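# Fit and lock the server's top cover

## Task

Close the server: place its top cover on it and slide it shut so it locks, making sure no tool remains inside. Locking happens when the cover slides closed, either pushed firmly or with both release buttons held down.

## Robot and tools

Robot: two Kinova Gen3 seven-joint arms, left_arm and right_arm, each ending in a two-finger parallel gripper (50 mm maximum opening). A camera stand is fixed behind them. A loose object may occasionally get a brief external nudge.

Frames: the scene frame has its origin at table-top height, midway between the nominal arm bases, with +z up and +x out over the table. left_arm is on the +y side; arm names do not match image sides. Calibrated bases: left_arm at (-0.003, +0.269, 0) m, right_arm at (+0.046, -0.383, 0) m, both nearly unrotated. Each arm reports its end_effector_position (metres) and end_effector_quat_wxyz in its own base frame. That position is the point midway between the finger pads; the fingertips extend 17.5 mm further along the gripper's +z, which is the direction the fingers point. The fingers open and close along gripper x. Reported poses can be wrong by a few centimetres, more at long reach.

The 18-number row (used by execute_actions and move): one flat list covering both arms, every value in [-1, 1]. Order: left dx, dy, dz, rx, ry, rz, left gripper position, force_limit, speed, then the same nine for the right arm. dx..rz are an offset, not a pose: they are measured from that arm's Hand target at the start of the action or move, along the Hand target's own axes. Scale: 1.0 equals 0.6 m of translation or 180 degrees of rotation; rx, ry, rz form one rotation vector. Every row, and every target in a move list, counts from that same starting Hand target, not from the previous row, so sending the same offset in a new call moves the arm again. All six zeros means no new pose request for that arm. Gripper numbers are absolute commands: position +1 fully open, about -0.65 pads touching, -1 to grip until stopped; force_limit -1/0/+1 gives about 20/102/185 N per pad; speed -1/0/+1 gives 20/85/150 mm/s. To leave a gripper alone, resend its last three values, since 0 is a real command. A new force_limit or speed only applies after the position value changes by at least 0.01.

Tools:
- execute_actions(actions, cameras): actions is a list of actions; each action is up to 15 rows of 18 numbers, one row per 1/30 s step, the last row held to fill 15 steps. An empty list returns state plus images.
- move(target, speed, blend, blocking, cameras): target is one 18-number row or a list of up to 15 rows, all offsets from the Hand targets at the move's start. Straight-line paths, capped at 10 s total. speed is path top speed in m/s, 0.002 to 0.5 (default 0.25), one value or one per target. blend is corner rounding in metres for lists (0 = stop at each). blocking=false returns early while motion continues. Paths do not avoid obstacles or the other arm.
- wait(seconds 0 to 3600), stop(), zoom_image(camera, region [x0,y0,x1,y1] in pixels, at most 504x504), clear_fault(arm), read_manual(section), finished_scene(scene = current scene number; irreversible).
Cameras: cam_head_left, cam_head_right, cam_high, cam_low, cam_left_wrist, cam_right_wrist, each 672x504. cameras=["all"] for all, [] for none.

Results: Hand target is the last commanded pose after clipping; the next offsets start from it. A gripper may rest short of it; send the remaining gap as an offset. object_status: 0 moving, 1 blocked while opening, 2 blocked while closing (a grip), 3 reached the set position or pads met (likely nothing held). Opening in mm is about (250 - position_measured) x 0.202. The move line reports done, off_target, moving, held or fault; limits=paced means the pose was clipped, limits=held that a check withheld steps. Flange force gives external force on the gripper along its own axes, including held weight; it is noisy. MOTOR HOT appears at 60 °C; at 75 °C the arm sags and stops for 30 s or more.

Cautions: the arms are stiff, so aiming even a few millimetres into a solid surface presses hard; to release a push, command back past the gripper. Fast moves hit harder and lag their path. Orientation commands are clipped to 32 degrees from the measured one per step, and big wrist turns can swing the elbow. Joint torque over limit (104.5 N m on the four larger joints, 51.3 N m on the wrist joints) or 5 degrees of deviation causes a torque fault; that arm stays stopped until clear_fault. The clearance check blocks arm-to-arm approach but not fingers; never grip or strike the other arm. Anything falling off the table, or left off it, fails the task. Avoid drops, releasing moving parts, slams and heavy pushes; the cover must stay locked once the robot lets go.

Each tool is called after ">>>" in YAML: its name, and indented under it one key for each argument.

## Session

>>> execute_actions:
  actions: []

Scene clock: 0.00 s.
left_arm: end_effector_position=(+0.7369, +0.1584, +0.2310) position_measured=3 object_status=3 end_effector_quat_wxyz=(+0.011, +0.961, -0.237, +0.142) | right_arm: end_effector_position=(+0.0471, +0.4551, +0.3921) position_measured=3 object_status=3 end_effector_quat_wxyz=(-0.537, +0.344, +0.751, +0.171)
Joint positions: left_arm=[-0.407 1.075 0.58 0.365 -0.371 1.505 -0.682] | right_arm=[-0.75 0.267 -0.062 1.904 -1.232 1.373 2.019]
Joint velocities: within noise
Joint torques (N m): no reading
Flange force (N): no reading
Hand target: left_arm +0.7369, +0.1584, +0.2310; +0.011, +0.961, -0.237, +0.142 | right_arm +0.0471, +0.4551, +0.3921; -0.537, +0.344, +0.751, +0.171
Tool commands: left_gripper/position=+1.0 left_gripper/force_limit=+1.0 left_gripper/speed=+1.0 right_gripper/position=+1.0 right_gripper/force_limit=+1.0 right_gripper/speed=+1.0

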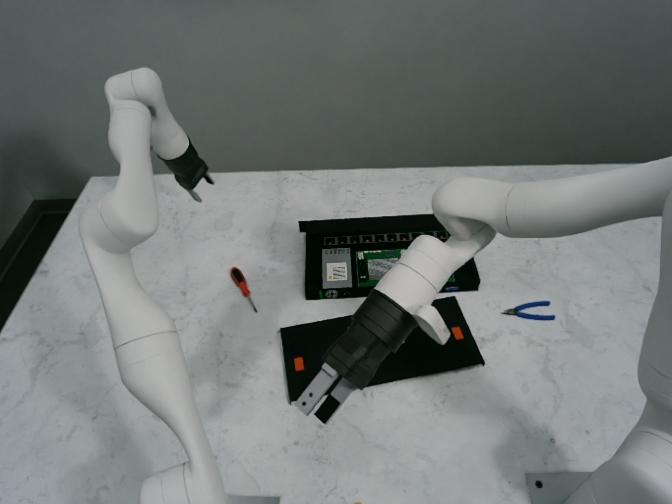

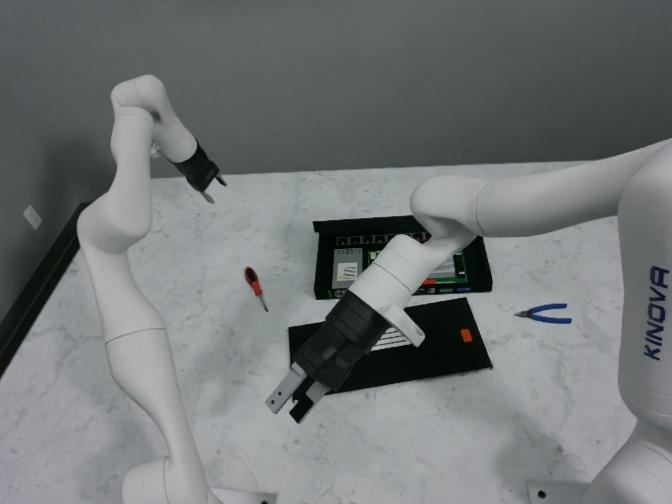

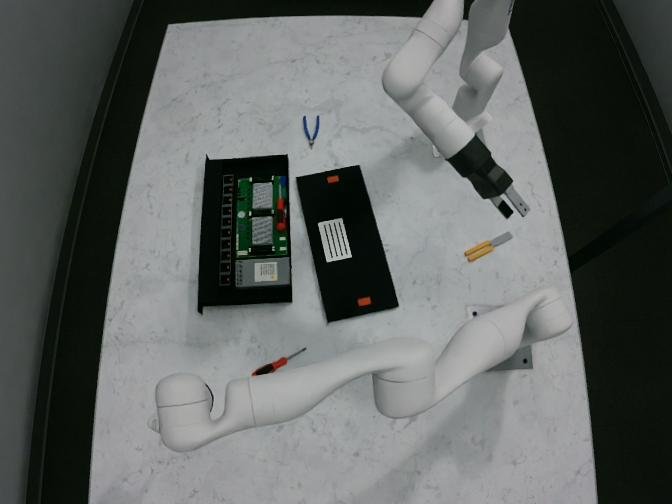

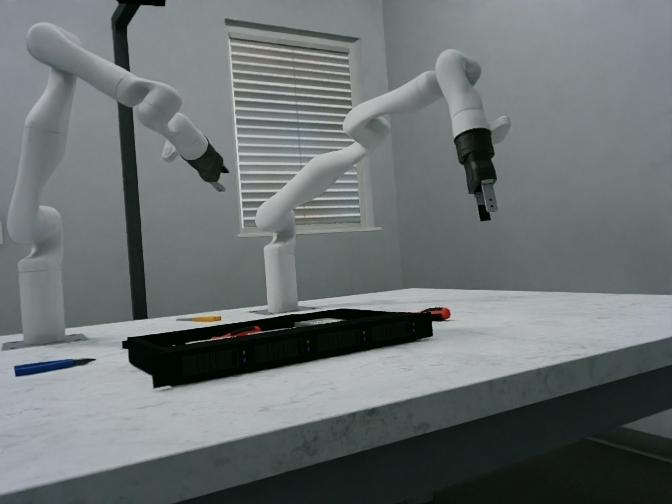

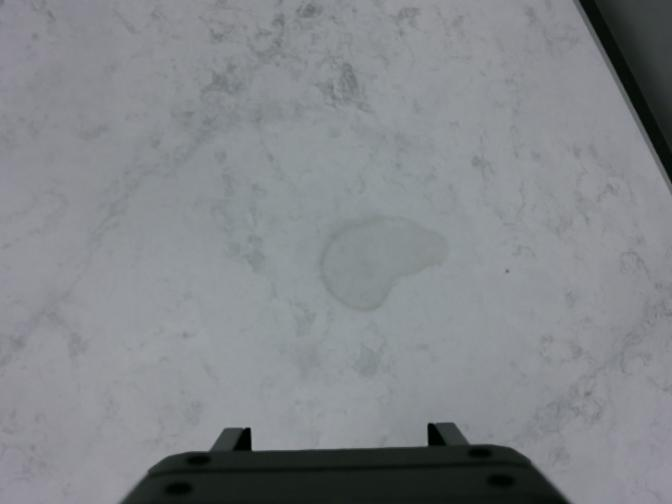

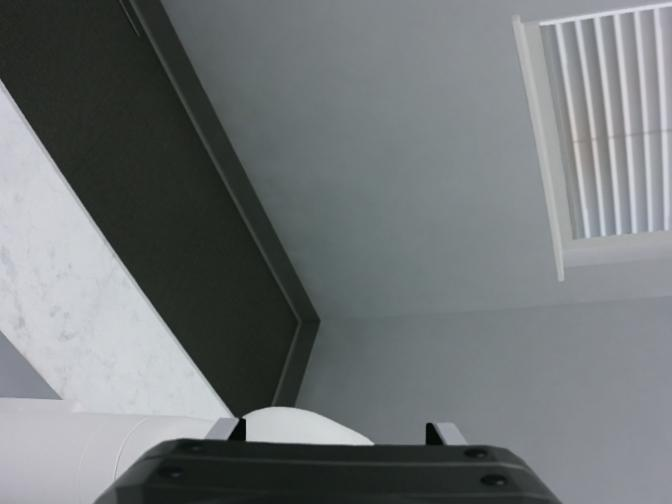

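>>> zoom_image:
  camera: "cam_high"
  region: [180, 140, 420, 330]

>>> zoom_image:
  camera: "cam_low"
  region: [110, 290, 470, 400]

>>> zoom_image:
  camera: "cam_head_left"
  region: [260, 200, 500, 420]

>>> zoom_image:
  camera: "cam_head_right"
  region: [270, 200, 510, 410]

Scaled by 2.100.

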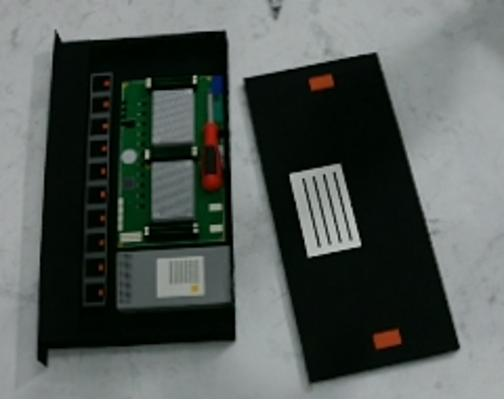

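Scaled by 1.400.

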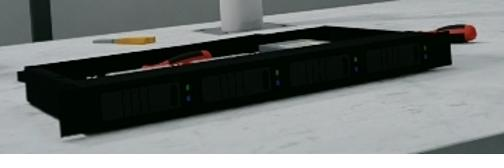

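Scaled by 2.100.

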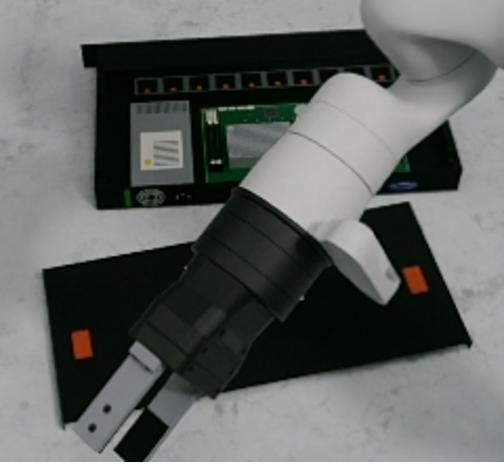

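Scaled by 2.100.

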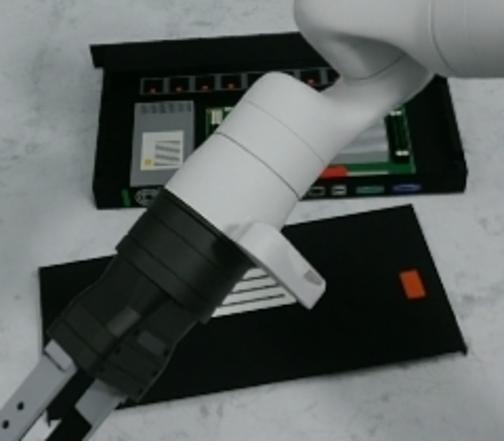

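>>> move:
  target: [-0.187,0.536,-0.252,0.007,-0.092,-0.153,1,1,1,-0.356,0.458,-0.713,0.119,-0.373,-0.239,1,1,1]
  cameras: ["all"]

Scene clock: 61.87 s.
left_arm: end_effector_position=(+0.4536, -0.0627, +0.3298) position_measured=3 object_status=3 end_effector_quat_wxyz=(+0.000, +1.000, +0.000, -0.001) | right_arm: end_effector_position=(+0.5734, +0.3093, +0.3191) position_measured=3 object_status=3 end_effector_quat_wxyz=(+0.017, +0.000, +1.000, +0.009)
Joint positions: left_arm=[-0.267 0.38 0.547 1.298 -0.195 1.517 0.259] | right_arm=[-0.537 1.04 0.232 0.035 -0.227 2.028 2.614]
Joint torques (N m): left_arm=[-0.47 -15.43 3.07 -8.23 -0.02 0.11 -0.28] | right_arm=[-1.03 -25.99 -0.62 -9.69 0.22 -0.28 -0.11]
Flange force (N): left_arm=[3.9 1.7 -2.7] | right_arm=no reading
Hand target: left_arm +0.4536, -0.0627, +0.3298; +0.000, +1.000, +0.000, -0.001 | right_arm +0.5741, +0.3096, +0.3196; -0.001, +0.000, +1.000, +0.000
Off the commanded pose: left_arm 0.000 m, 0 deg | right_arm 0.001 m, 2 deg.
elbow stopped short (right arm): the move would have taken joint 4 (elbow) straighter than the controller allows.
move: done

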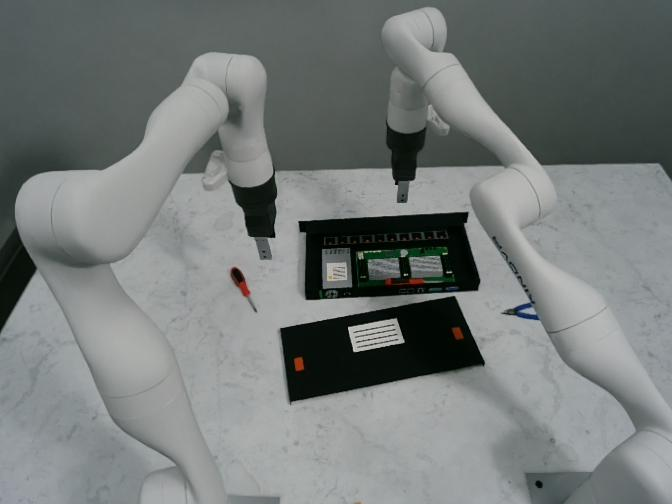

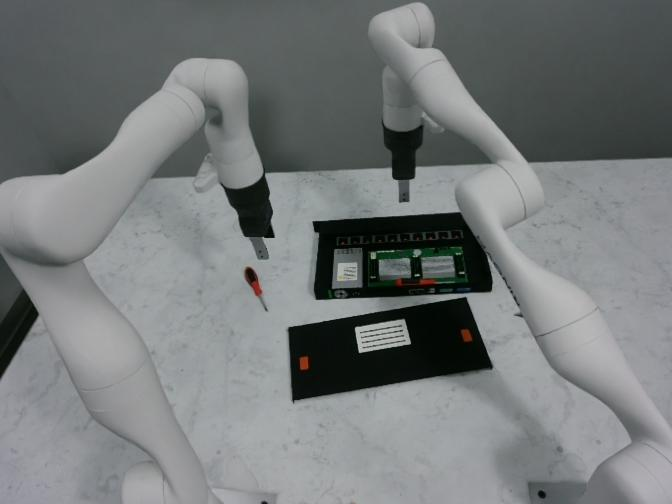

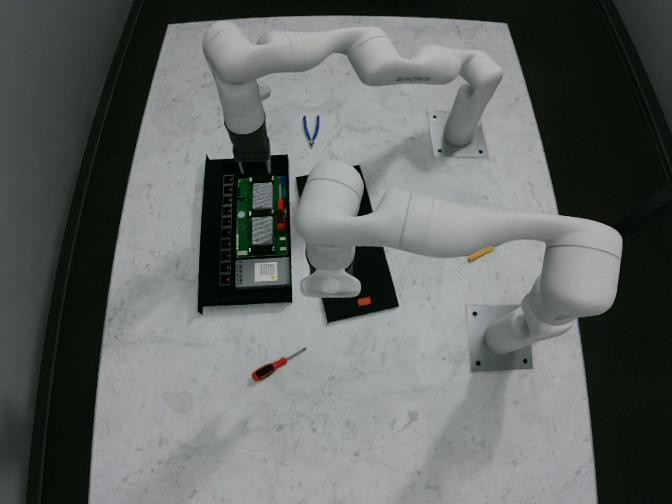

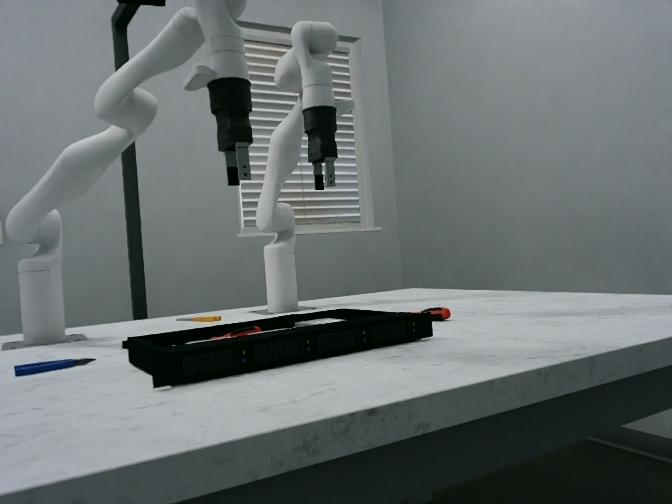

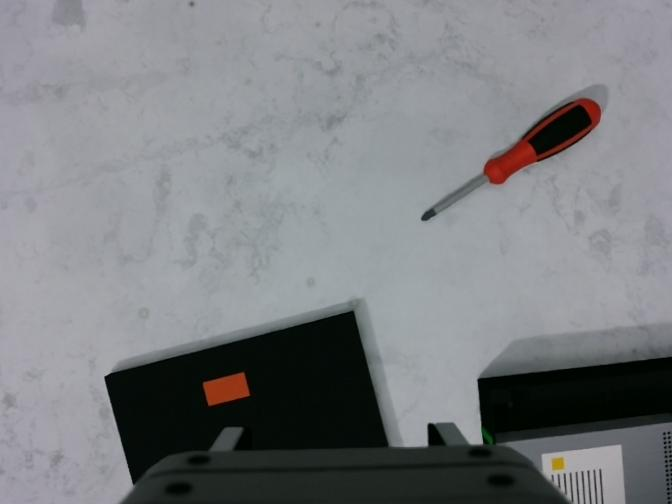

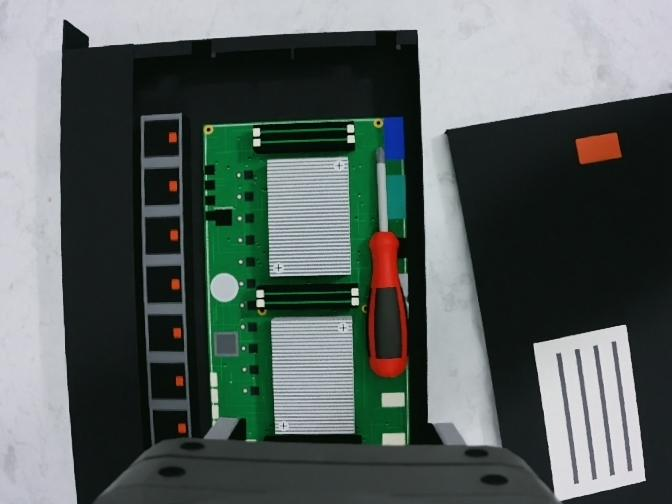

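>>> move:
  target: [0,0,0,0,0,0,1,1,1,0.032,-0.027,0.283,0,0,0,0.406,1,1]
  cameras: ["all"]

>>> zoom_image:
  camera: "cam_left_wrist"
  region: [90, 290, 420, 470]

>>> zoom_image:
  camera: "cam_head_right"
  region: [270, 280, 510, 420]

Scene clock: 96.77 s.
left_arm: end_effector_position=(+0.4536, -0.0627, +0.3298) position_measured=3 object_status=3 end_effector_quat_wxyz=(+0.000, +1.000, +0.000, -0.001) | right_arm: end_effector_position=(+0.5546, +0.2933, +0.1498) position_measured=92 object_status=3 end_effector_quat_wxyz=(-0.001, +0.000, +1.000, +0.000)
Joint positions: left_arm=[-0.267 0.38 0.547 1.298 -0.195 1.517 0.259] | right_arm=[-0.62 0.881 0.233 0.944 -0.185 1.335 2.716]
Joint torques (N m): left_arm=[-0.39 -15.51 3.09 -8.35 0.01 0.08 -0.28] | right_arm=[-1.08 -24.88 0.52 -10.41 0.22 -0.06 -0.15]
Flange force (N): left_arm=[3.7 1.5 -2.4] | right_arm=[5.7 -5.2 1.8]
Hand target: left_arm +0.4536, -0.0627, +0.3298; +0.000, +1.000, +0.000, -0.001 | right_arm +0.5546, +0.2933, +0.1498; -0.001, +0.000, +1.000, +0.000
Off the commanded pose: left_arm 0.000 m, 0 deg | right_arm 0.000 m, 0 deg.
move: done

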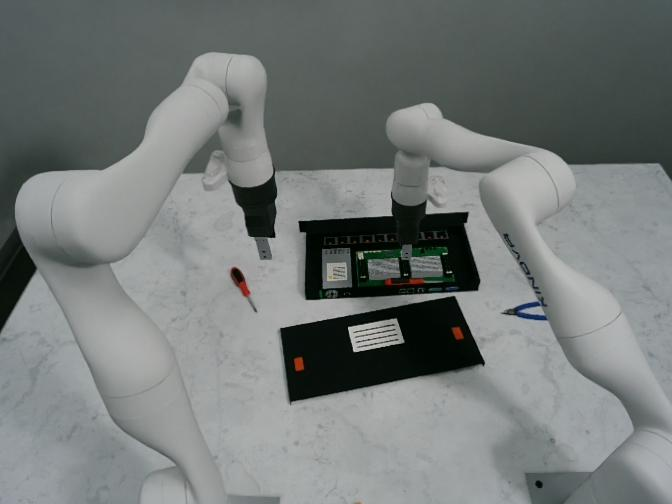

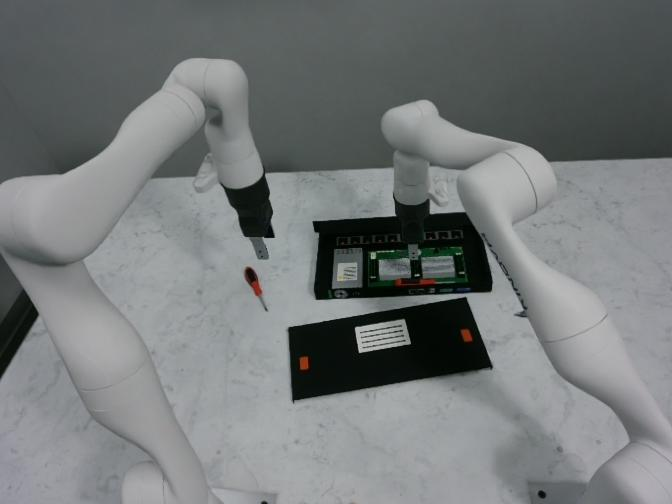

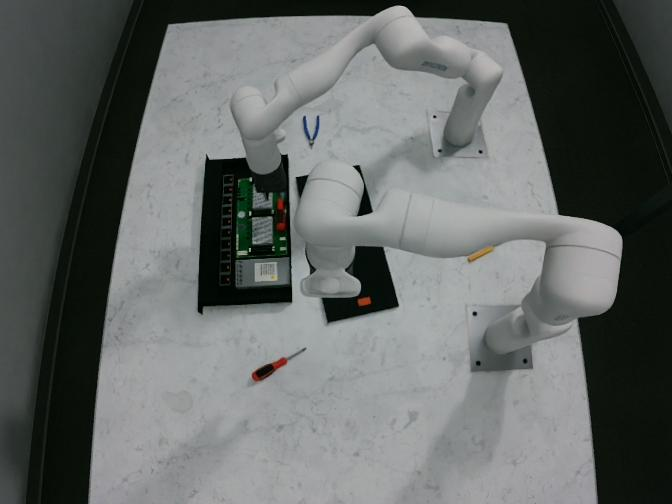

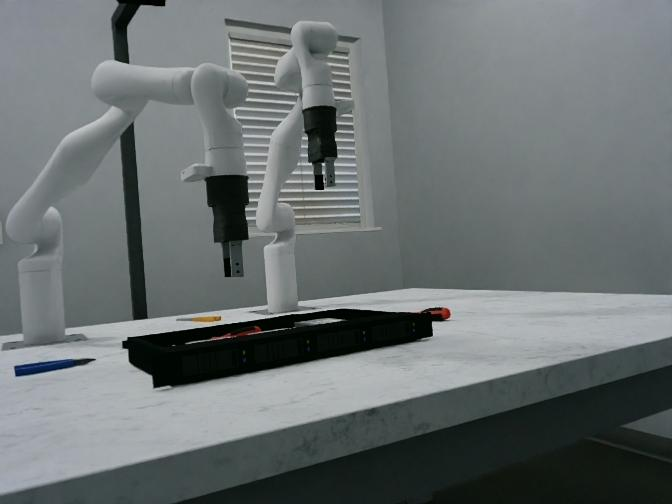

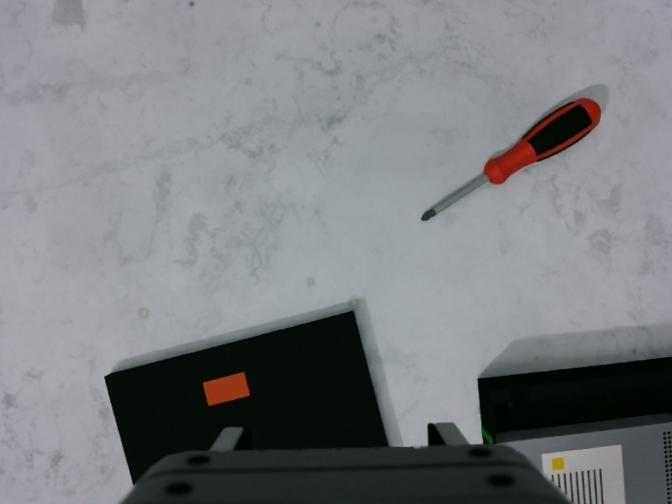

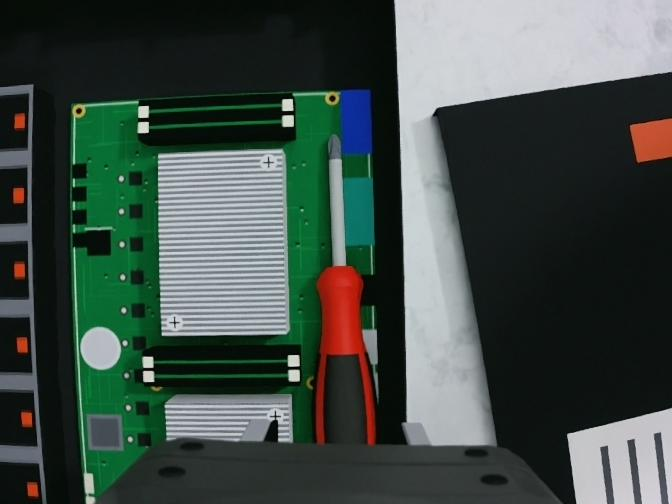

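Scaled by 1.527.

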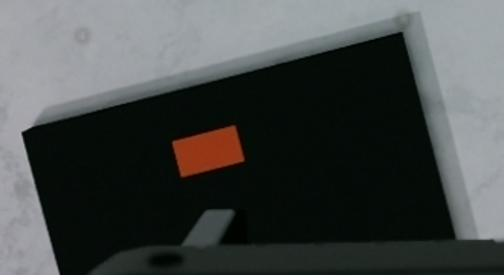

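Scaled by 2.100.

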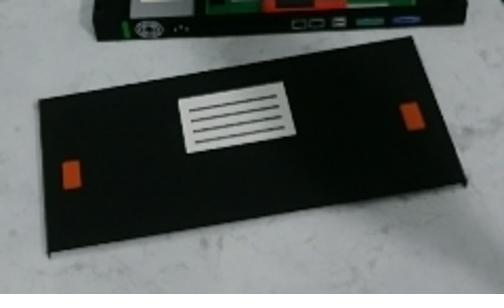

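>>> move:
  target:
    - [0,0,0,0,0,0,1,1,1,0.0025,-0.0455,0.12,0,0,0,0.142,1,1]
    - [0,0,0,0,0,0,1,1,1,0.0025,-0.0455,0.188,0,0,0,0.142,1,1]
  speed: [0.2,0.04]
  cameras: ["cam_right_wrist","cam_low"]

>>> zoom_image:
  camera: "cam_low"
  region: [110, 250, 470, 400]

Scene clock: 136.10 s.
left_arm: end_effector_position=(+0.4536, -0.0627, +0.3298) position_measured=3 object_status=3 end_effector_quat_wxyz=(+0.000, +1.000, +0.000, -0.001) | right_arm: end_effector_position=(+0.5529, +0.2659, +0.0371) position_measured=131 object_status=3 end_effector_quat_wxyz=(-0.001, +0.000, +1.000, +0.000)
Joint positions: left_arm=[-0.267 0.38 0.547 1.298 -0.195 1.517 0.259] | right_arm=[-0.587 0.964 0.211 1.157 -0.201 1.042 2.779]
Joint torques (N m): left_arm=[-0.42 -15.51 3.11 -8.21 -0.06 0.11 -0.25] | right_arm=[-1.1 -24.86 0.69 -9.41 0.2 -0.03 -0.12]
Flange force (N): left_arm=[4.1 1.5 -2.8] | right_arm=[5.3 -4.6 0.4]
Hand target: left_arm +0.4536, -0.0627, +0.3298; +0.000, +1.000, +0.000, -0.001 | right_arm +0.5529, +0.2659, +0.0370; -0.001, +0.000, +1.000, +0.000
Off the commanded pose: left_arm 0.000 m, 0 deg | right_arm 0.000 m, 0 deg.
move: done
Images, in order (width x height): cam_low 672x504, cam_right_wrist 672x504.

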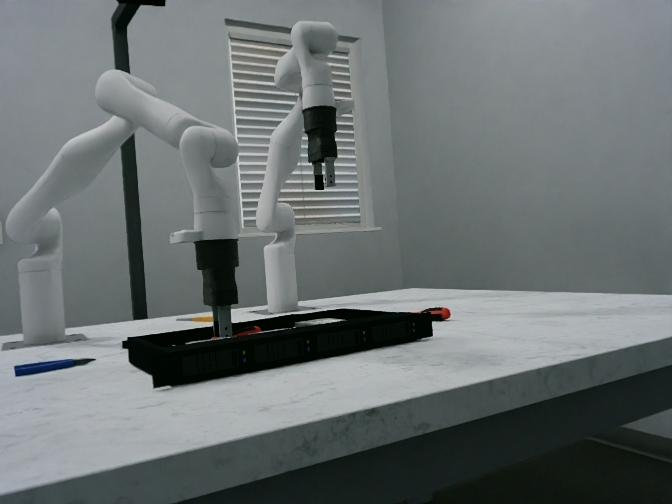

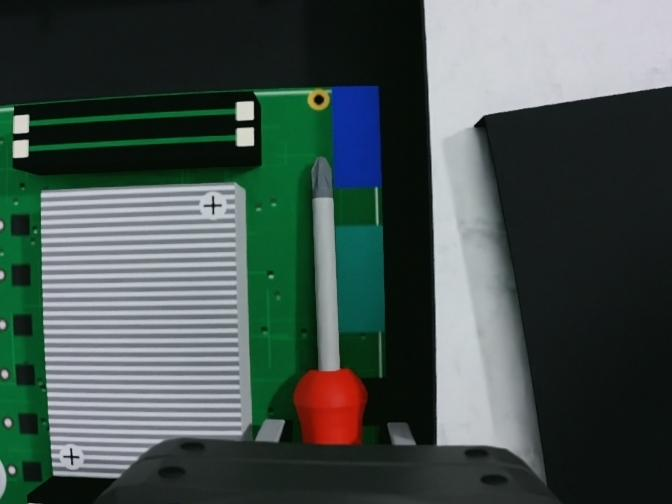

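Scaled by 1.400.

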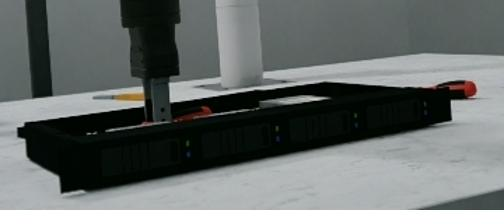

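>>> execute_actions:
  actions:
    - [[0,0,0,0,0,0,1,1,1,0,0,0,0,0,0,-1,-0.6,0]]
    - [[0,0,0,0,0,0,1,1,1,0,0,0,0,0,0,-1,-0.6,0]]

>>> move:
  target:
    - [0,0,0,0,0,0,1,1,1,0,0,-0.17,0,0,0,-1,-0.6,0]
    - [0,0,0,0,0,0,1,1,1,-0.028,-0.51,-0.17,0,0,0,-1,-0.6,0]
    - [0,0,0,0,0,0,1,1,1,-0.028,-0.51,-0.02,0,0,0,-1,-0.6,0]
  speed: [0.15,0.3,0.15]
  blend: [0.03,0.03,0]
  cameras: ["all"]

Scene clock: 159.63 s.
left_arm: end_effector_position=(+0.4536, -0.0627, +0.3298) position_measured=3 object_status=3 end_effector_quat_wxyz=(+0.000, +1.000, +0.000, -0.001) | right_arm: end_effector_position=(+0.5529, +0.2660, +0.0370) position_measured=170 object_status=2 end_effector_quat_wxyz=(-0.001, +0.000, +1.000, +0.000)
Joint positions: left_arm=[-0.267 0.38 0.547 1.298 -0.195 1.517 0.259] | right_arm=[-0.587 0.964 0.211 1.157 -0.201 1.042 2.779]
Joint torques (N m): left_arm=[-0.41 -15.47 3.13 -8.23 -0.06 0.13 -0.27] | right_arm=[-1.08 -23.76 0.63 -9.04 0.22 -0.22 -0.17]
Hand target: left_arm +0.4536, -0.0627, +0.3298; +0.000, +1.000, +0.000, -0.001 | right_arm +0.5529, +0.2660, +0.0370; -0.001, +0.000, +1.000, +0.000
Off the commanded pose: left_arm 0.000 m, 0 deg | right_arm 0.000 m, 0 deg.

Scene clock: 162.37 s.
left_arm: end_effector_position=(+0.4536, -0.0627, +0.3298) position_measured=3 object_status=3 end_effector_quat_wxyz=(+0.000, +1.000, +0.000, -0.001) | right_arm: end_effector_position=(+0.5696, -0.0401, +0.0493) position_measured=251 object_status=3 end_effector_quat_wxyz=(-0.001, +0.000, +1.000, +0.000)
Joint positions: left_arm=[-0.267 0.38 0.547 1.298 -0.195 1.517 0.259] | right_arm=[-0.092 0.859 0.222 1.35 -0.204 0.957 3.315]
Joint torques (N m): left_arm=[-0.43 -15.52 3.1 -8.25 -0.01 0.12 -0.28] | right_arm=[-1.1 -22.82 0.71 -9.06 0.26 -0.17 -0.14]
Flange force (N): left_arm=[4.1 1.6 -2.6] | right_arm=[6.5 -1.6 -0.1]
Hand target: left_arm +0.4536, -0.0627, +0.3298; +0.000, +1.000, +0.000, -0.001 | right_arm +0.5696, -0.0401, +0.0492; -0.001, +0.000, +1.000, +0.000
Off the commanded pose: left_arm 0.000 m, 0 deg | right_arm 0.000 m, 0 deg.
move: done

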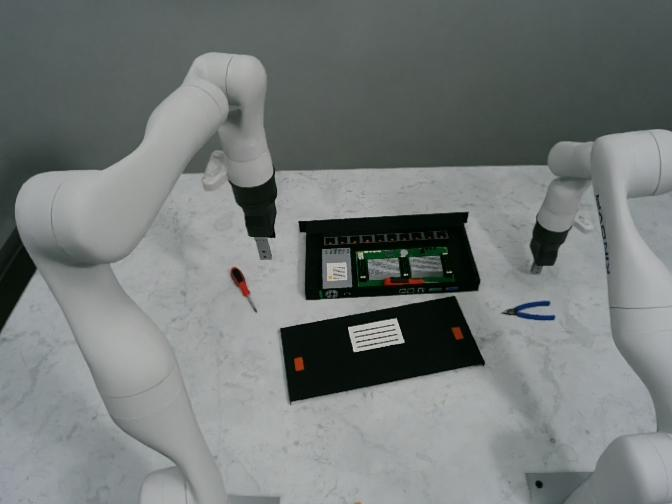

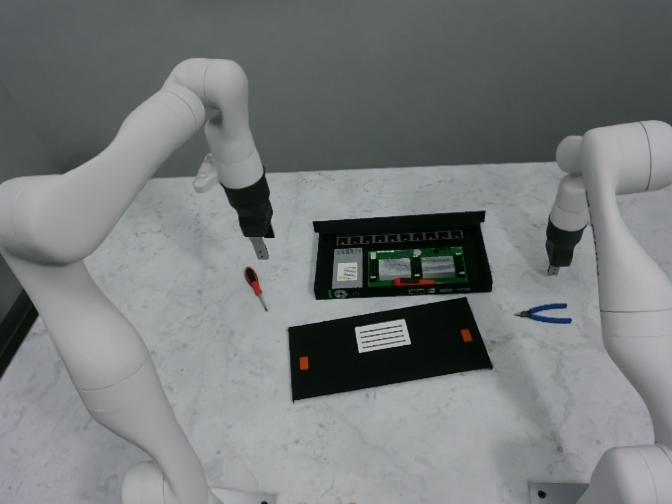

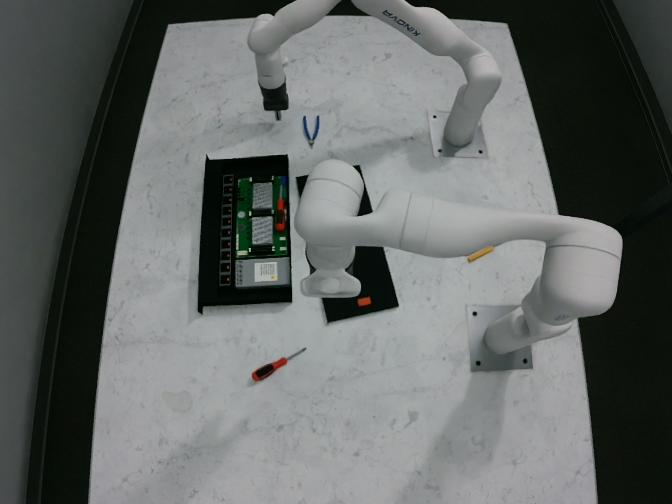

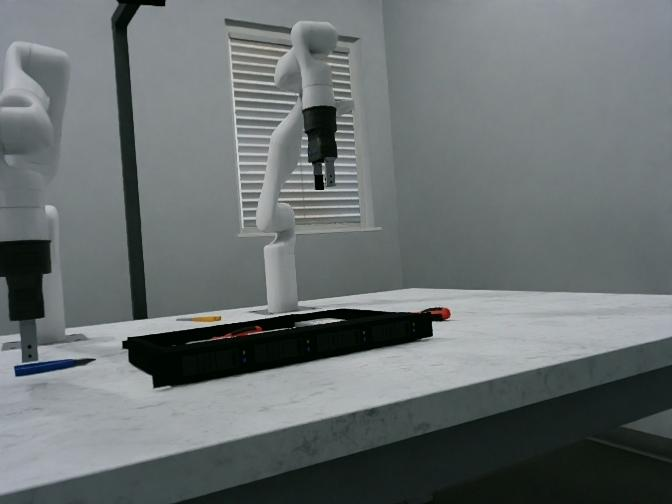

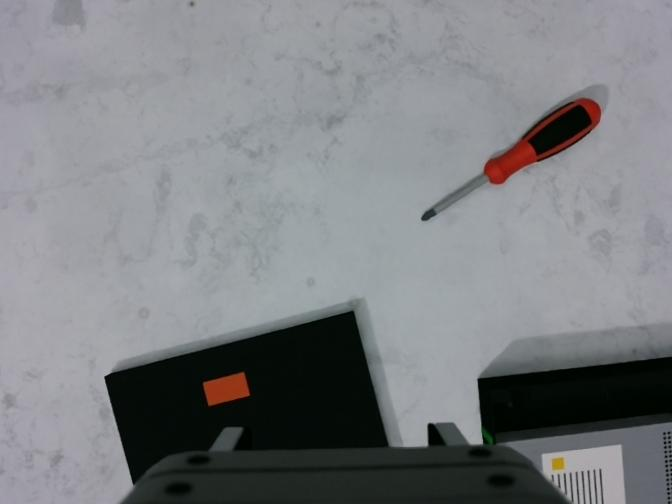

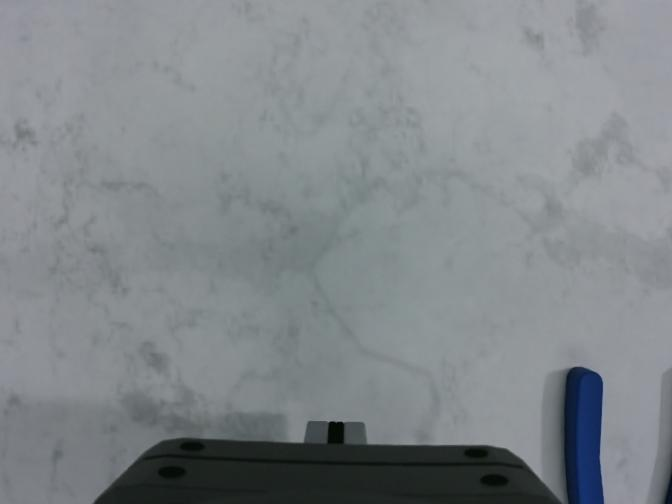

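>>> move:
  target:
    - [0,0,0,0,0,0,1,1,1,0,0,-0.15,0,0,0,0.142,1,1]
    - [0,0,0,0,0,0,1,1,1,0.028,0.51,-0.15,0,0,0,0.142,1,1]
  speed: [0.25,0.35]
  blend: [0.03,0]
  cameras: ["cam_right_wrist"]

Scene clock: 172.13 s.
left_arm: end_effector_position=(+0.4536, -0.0627, +0.3298) position_measured=3 object_status=3 end_effector_quat_wxyz=(+0.000, +1.000, +0.000, -0.001) | right_arm: end_effector_position=(+0.5531, +0.2660, +0.1390) position_measured=131 object_status=3 end_effector_quat_wxyz=(-0.001, +0.000, +1.000, +0.000)
Joint positions: left_arm=[-0.267 0.38 0.547 1.298 -0.195 1.517 0.259] | right_arm=[-0.588 0.852 0.228 1.04 -0.179 1.269 2.759]
Joint torques (N m): left_arm=[-0.44 -15.53 3.12 -8.27 -0.03 0.12 -0.24] | right_arm=[-1.08 -24.16 0.56 -10.49 0.22 -0.14 -0.11]
Flange force (N): left_arm=[4.0 1.5 -2.5] | right_arm=[6.6 -5.3 1.6]
Hand target: left_arm +0.4536, -0.0627, +0.3298; +0.000, +1.000, +0.000, -0.001 | right_arm +0.5531, +0.2660, +0.1390; -0.001, +0.000, +1.000, +0.000
Off the commanded pose: left_arm 0.000 m, 0 deg | right_arm 0.000 m, 0 deg.
move: done

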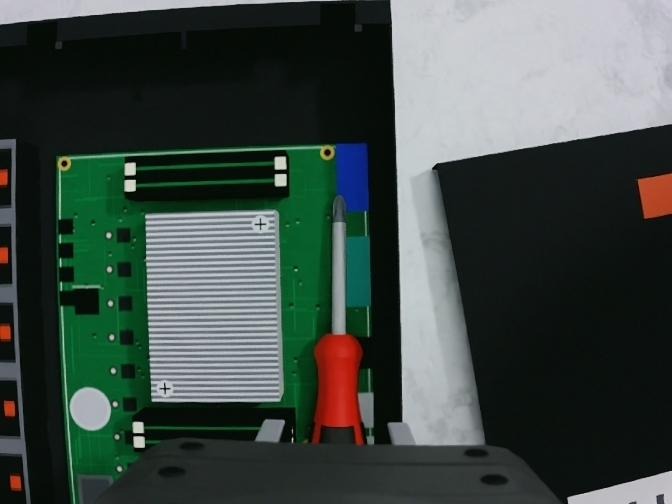

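>>> move:
  target:
    - [0,0,0,0,0,0,1,1,1,0,0,0.165,0,0,0,0.142,1,1]
    - [0,0,0,0,0,0,1,1,1,0,0,0.187,0,0,0,0.142,1,1]
  speed: [0.12,0.02]

>>> execute_actions:
  actions:
    - [[0,0,0,0,0,0,1,1,1,0,0,0,0,0,0,-1,-0.6,0]]
    - [[0,0,0,0,0,0,1,1,1,0,0,0,0,0,0,-1,-0.6,0]]

>>> move:
  target: [0,0,0,0,0,0,1,1,1,0,0,-0.187,0,0,0,-1,-0.6,0]
  speed: 0.12
  cameras: ["cam_right_wrist","cam_low"]

Scene clock: 185.17 s.
left_arm: end_effector_position=(+0.4536, -0.0627, +0.3298) position_measured=3 object_status=3 end_effector_quat_wxyz=(+0.000, +1.000, +0.000, -0.001) | right_arm: end_effector_position=(+0.5529, +0.2659, +0.0269) position_measured=131 object_status=3 end_effector_quat_wxyz=(-0.001, +0.000, +1.000, +0.000)
Joint positions: left_arm=[-0.267 0.38 0.547 1.298 -0.195 1.517 0.259] | right_arm=[-0.584 0.977 0.205 1.164 -0.199 1.022 2.778]
Joint torques (N m): left_arm=[-0.49 -15.54 3.07 -8.27 -0.02 0.06 -0.34] | right_arm=[-1.07 -24.78 0.65 -9.25 0.21 -0.12 -0.1]
Flange force (N): left_arm=[4.1 1.9 -2.7] | right_arm=[5.1 -4.4 -0.2]
Hand target: left_arm +0.4536, -0.0627, +0.3298; +0.000, +1.000, +0.000, -0.001 | right_arm +0.5529, +0.2659, +0.0268; -0.001, +0.000, +1.000, +0.000
Off the commanded pose: left_arm 0.000 m, 0 deg | right_arm 0.000 m, 0 deg.
move: done

Scene clock: 186.37 s.
left_arm: end_effector_position=(+0.4536, -0.0627, +0.3298) position_measured=3 object_status=3 end_effector_quat_wxyz=(+0.000, +1.000, +0.000, -0.001) | right_arm: end_effector_position=(+0.5528, +0.2659, +0.0268) position_measured=164 object_status=2 end_effector_quat_wxyz=(-0.001, +0.000, +1.000, +0.000)
Joint positions: left_arm=[-0.267 0.38 0.547 1.298 -0.195 1.517 0.259] | right_arm=[-0.584 0.977 0.205 1.164 -0.199 1.022 2.778]
Joint torques (N m): left_arm=[-0.43 -15.51 3.14 -8.3 -0.04 0.09 -0.25] | right_arm=[-1.08 -24.8 0.73 -9.29 0.23 -0.15 -0.13]
Hand target: left_arm +0.4536, -0.0627, +0.3298; +0.000, +1.000, +0.000, -0.001 | right_arm +0.5528, +0.2659, +0.0268; -0.001, +0.000, +1.000, +0.000
Off the commanded pose: left_arm 0.000 m, 0 deg | right_arm 0.000 m, 0 deg.

Scene clock: 187.77 s.
left_arm: end_effector_position=(+0.4536, -0.0627, +0.3298) position_measured=3 object_status=3 end_effector_quat_wxyz=(+0.000, +1.000, +0.000, -0.001) | right_arm: end_effector_position=(+0.5530, +0.2660, +0.1390) position_measured=164 object_status=2 end_effector_quat_wxyz=(-0.001, +0.000, +1.000, +0.000)
Joint positions: left_arm=[-0.267 0.38 0.547 1.298 -0.195 1.517 0.259] | right_arm=[-0.588 0.852 0.228 1.04 -0.18 1.269 2.759]
Joint torques (N m): left_arm=[-0.39 -15.51 3.18 -8.25 -0.03 0.09 -0.23] | right_arm=[-1.05 -24.62 0.61 -10.5 0.24 -0.17 -0.13]
Flange force (N): left_arm=[4.0 1.4 -2.7] | right_arm=[5.6 -4.7 1.9]
Hand target: left_arm +0.4536, -0.0627, +0.3298; +0.000, +1.000, +0.000, -0.001 | right_arm +0.5531, +0.2660, +0.1390; -0.001, +0.000, +1.000, +0.000
Off the commanded pose: left_arm 0.000 m, 0 deg | right_arm 0.000 m, 0 deg.
move: done
Images, in order (width x height): cam_low 672x504, cam_right_wrist 672x504.

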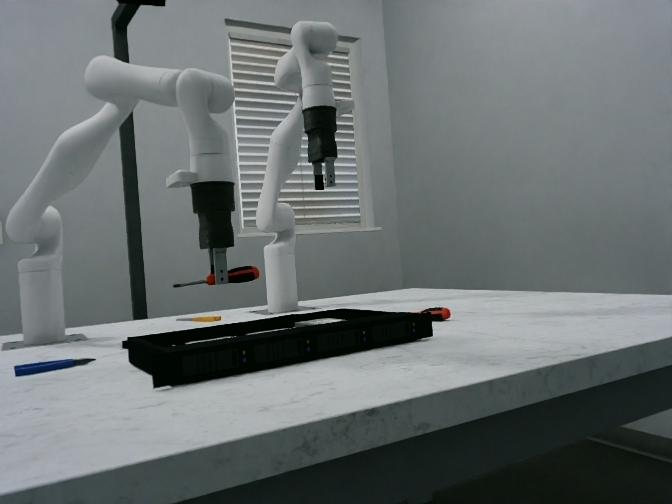

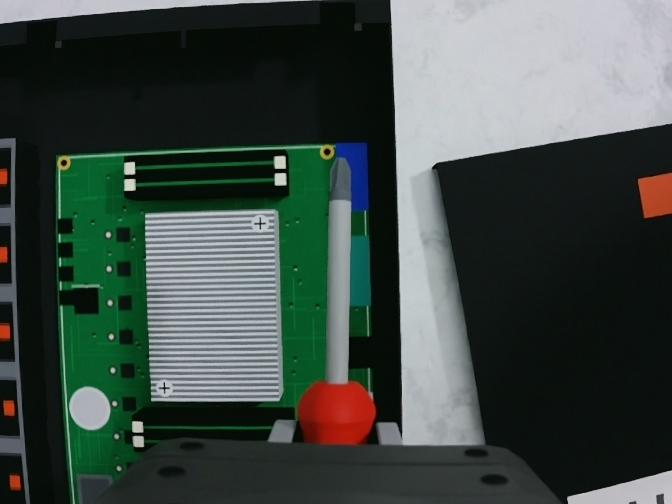

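>>> move:
  target:
    - [-0.135,-0.214,0.25,-0.295,0,0,1,1,1,-0.028,-0.51,0,0,0,0,-1,-0.6,0]
    - [-0.135,-0.214,0.35,-0.295,0,0,1,1,1,-0.028,-0.51,0.16,0,0,0,-1,-0.6,0]
    - [-0.135,-0.214,0.35,-0.295,0,0,1,1,1,-0.028,-0.51,0.192,0,0,0,-1,-0.6,0]
  speed: [0.3,0.15,0.02]
  blend: [0.03,0.005,0]
  cameras: ["cam_right_wrist","cam_left_wrist","cam_low"]

>>> zoom_image:
  camera: "cam_low"
  region: [0, 280, 160, 400]

Scene clock: 219.97 s.
left_arm: end_effector_position=(+0.3724, +0.0659, +0.1200) position_measured=3 object_status=3 end_effector_quat_wxyz=(+0.447, +0.895, +0.000, -0.001) | right_arm: end_effector_position=(+0.5695, -0.0401, +0.0241) position_measured=164 object_status=2 end_effector_quat_wxyz=(-0.001, +0.000, +1.000, +0.000)
Joint positions: left_arm=[-1.086 0.892 0.511 1.688 0.335 1.256 -0.83] | right_arm=[-0.084 0.895 0.205 1.366 -0.203 0.903 3.314]
Joint torques (N m): left_arm=[-0.42 -17.82 6.11 -2.56 1.87 2.25 -0.26] | right_arm=[-1.03 -23.34 0.67 -8.86 0.28 -0.21 -0.14]
Flange force (N): left_arm=[3.2 -1.7 -1.2] | right_arm=[6.1 -1.4 0.1]
Hand target: left_arm +0.3724, +0.0659, +0.1200; +0.447, +0.895, +0.000, -0.001 | right_arm +0.5695, -0.0401, +0.0240; -0.001, +0.000, +1.000, +0.000
Off the commanded pose: left_arm 0.000 m, 0 deg | right_arm 0.000 m, 0 deg.
move: done
Images, in order (width x height): cam_low 672x504, cam_left_wrist 672x504, cam_right_wrist 672x504.

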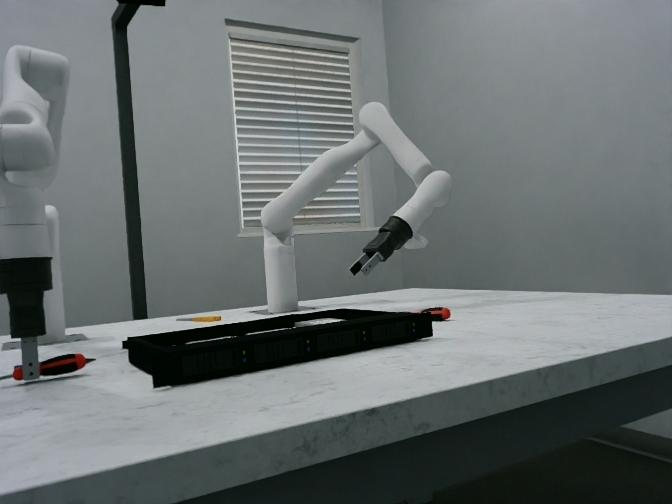

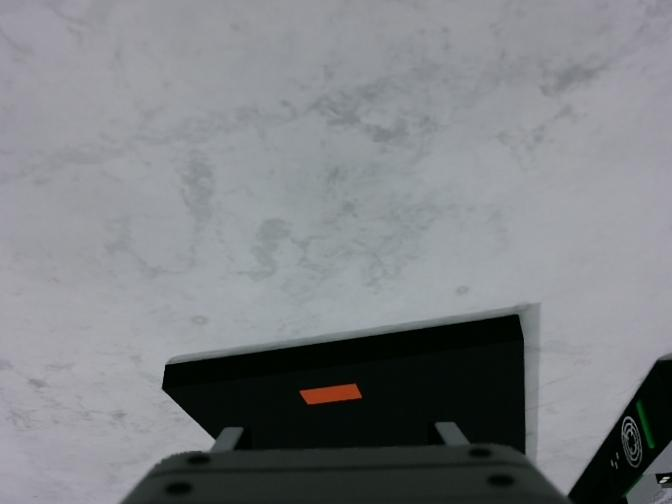

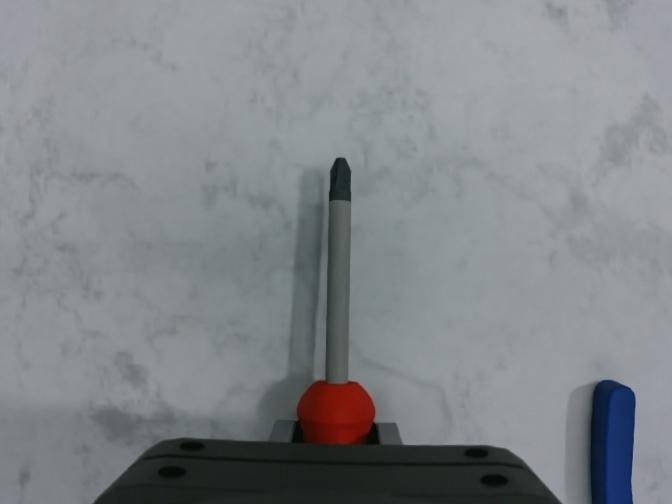

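Scaled by 3.150.

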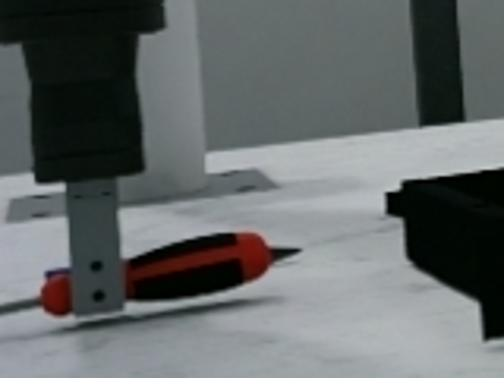

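>>> move:
  target: [-0.152,0.457,0.470,0.305,0.395,0.114,-0.01,1,1,0,0,0.0085,0,0,0,-1,-0.6,0]
  speed: 0.25
  cameras: ["cam_low","cam_left_wrist","cam_head_left","cam_high"]

>>> zoom_image:
  camera: "cam_low"
  region: [0, 280, 160, 400]

Scene clock: 294.13 s.
left_arm: end_effector_position=(+0.2811, -0.3243, +0.1697) position_measured=154 object_status=3 end_effector_quat_wxyz=(-0.074, +0.813, +0.104, +0.568) | right_arm: end_effector_position=(+0.5695, -0.0401, +0.0189) position_measured=164 object_status=2 end_effector_quat_wxyz=(-0.001, +0.000, +1.000, +0.000)
Joint positions: left_arm=[1.113 0.926 0.666 2.032 1.744 -1.785 -0.184] | right_arm=[-0.083 0.903 0.204 1.369 -0.204 0.893 3.315]
Joint torques (N m): left_arm=[-0.46 -17.4 3.04 -0.91 -0.57 -3.29 -0.29] | right_arm=[-1.07 -23.45 0.72 -8.72 0.19 -0.15 -0.17]
Flange force (N): left_arm=[-1.6 2.1 -0.7] | right_arm=[5.8 -1.6 0.2]
Hand target: left_arm +0.2811, -0.3243, +0.1697; -0.074, +0.813, +0.104, +0.568 | right_arm +0.5695, -0.0401, +0.0189; -0.001, +0.000, +1.000, +0.000
Off the commanded pose: left_arm 0.000 m, 0 deg | right_arm 0.000 m, 0 deg.
move: done; limits=paced
Images, in order (width x height): cam_head_left 672x504, cam_high 672x504, cam_low 672x504, cam_left_wrist 672x504.

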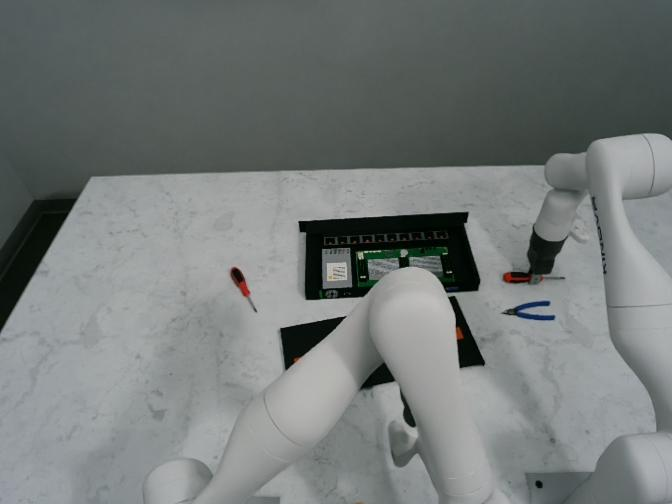

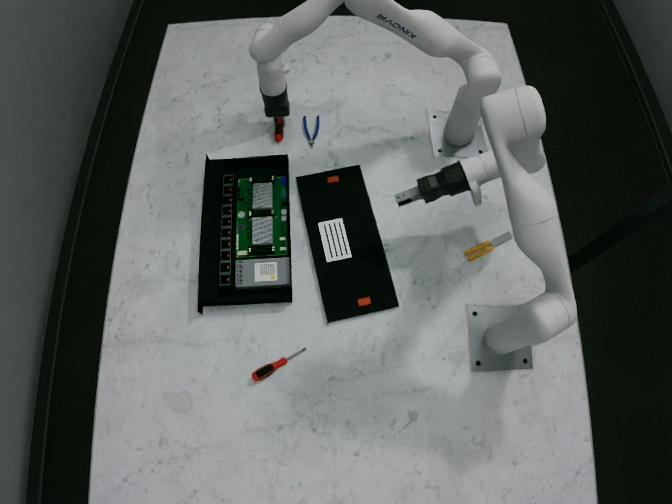

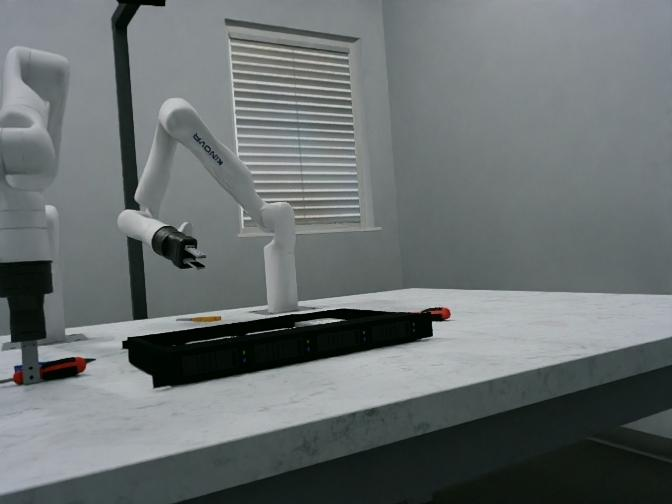

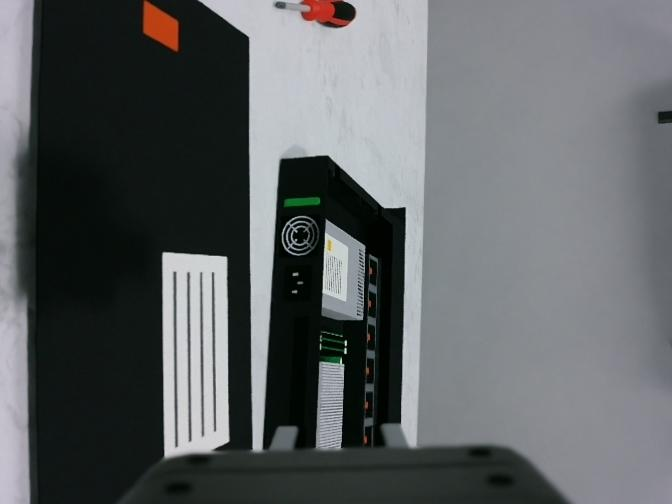

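Scaled by 3.150.

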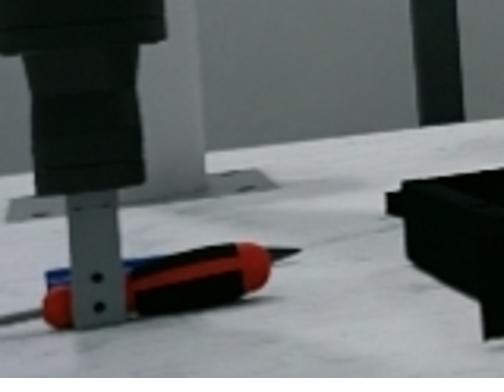

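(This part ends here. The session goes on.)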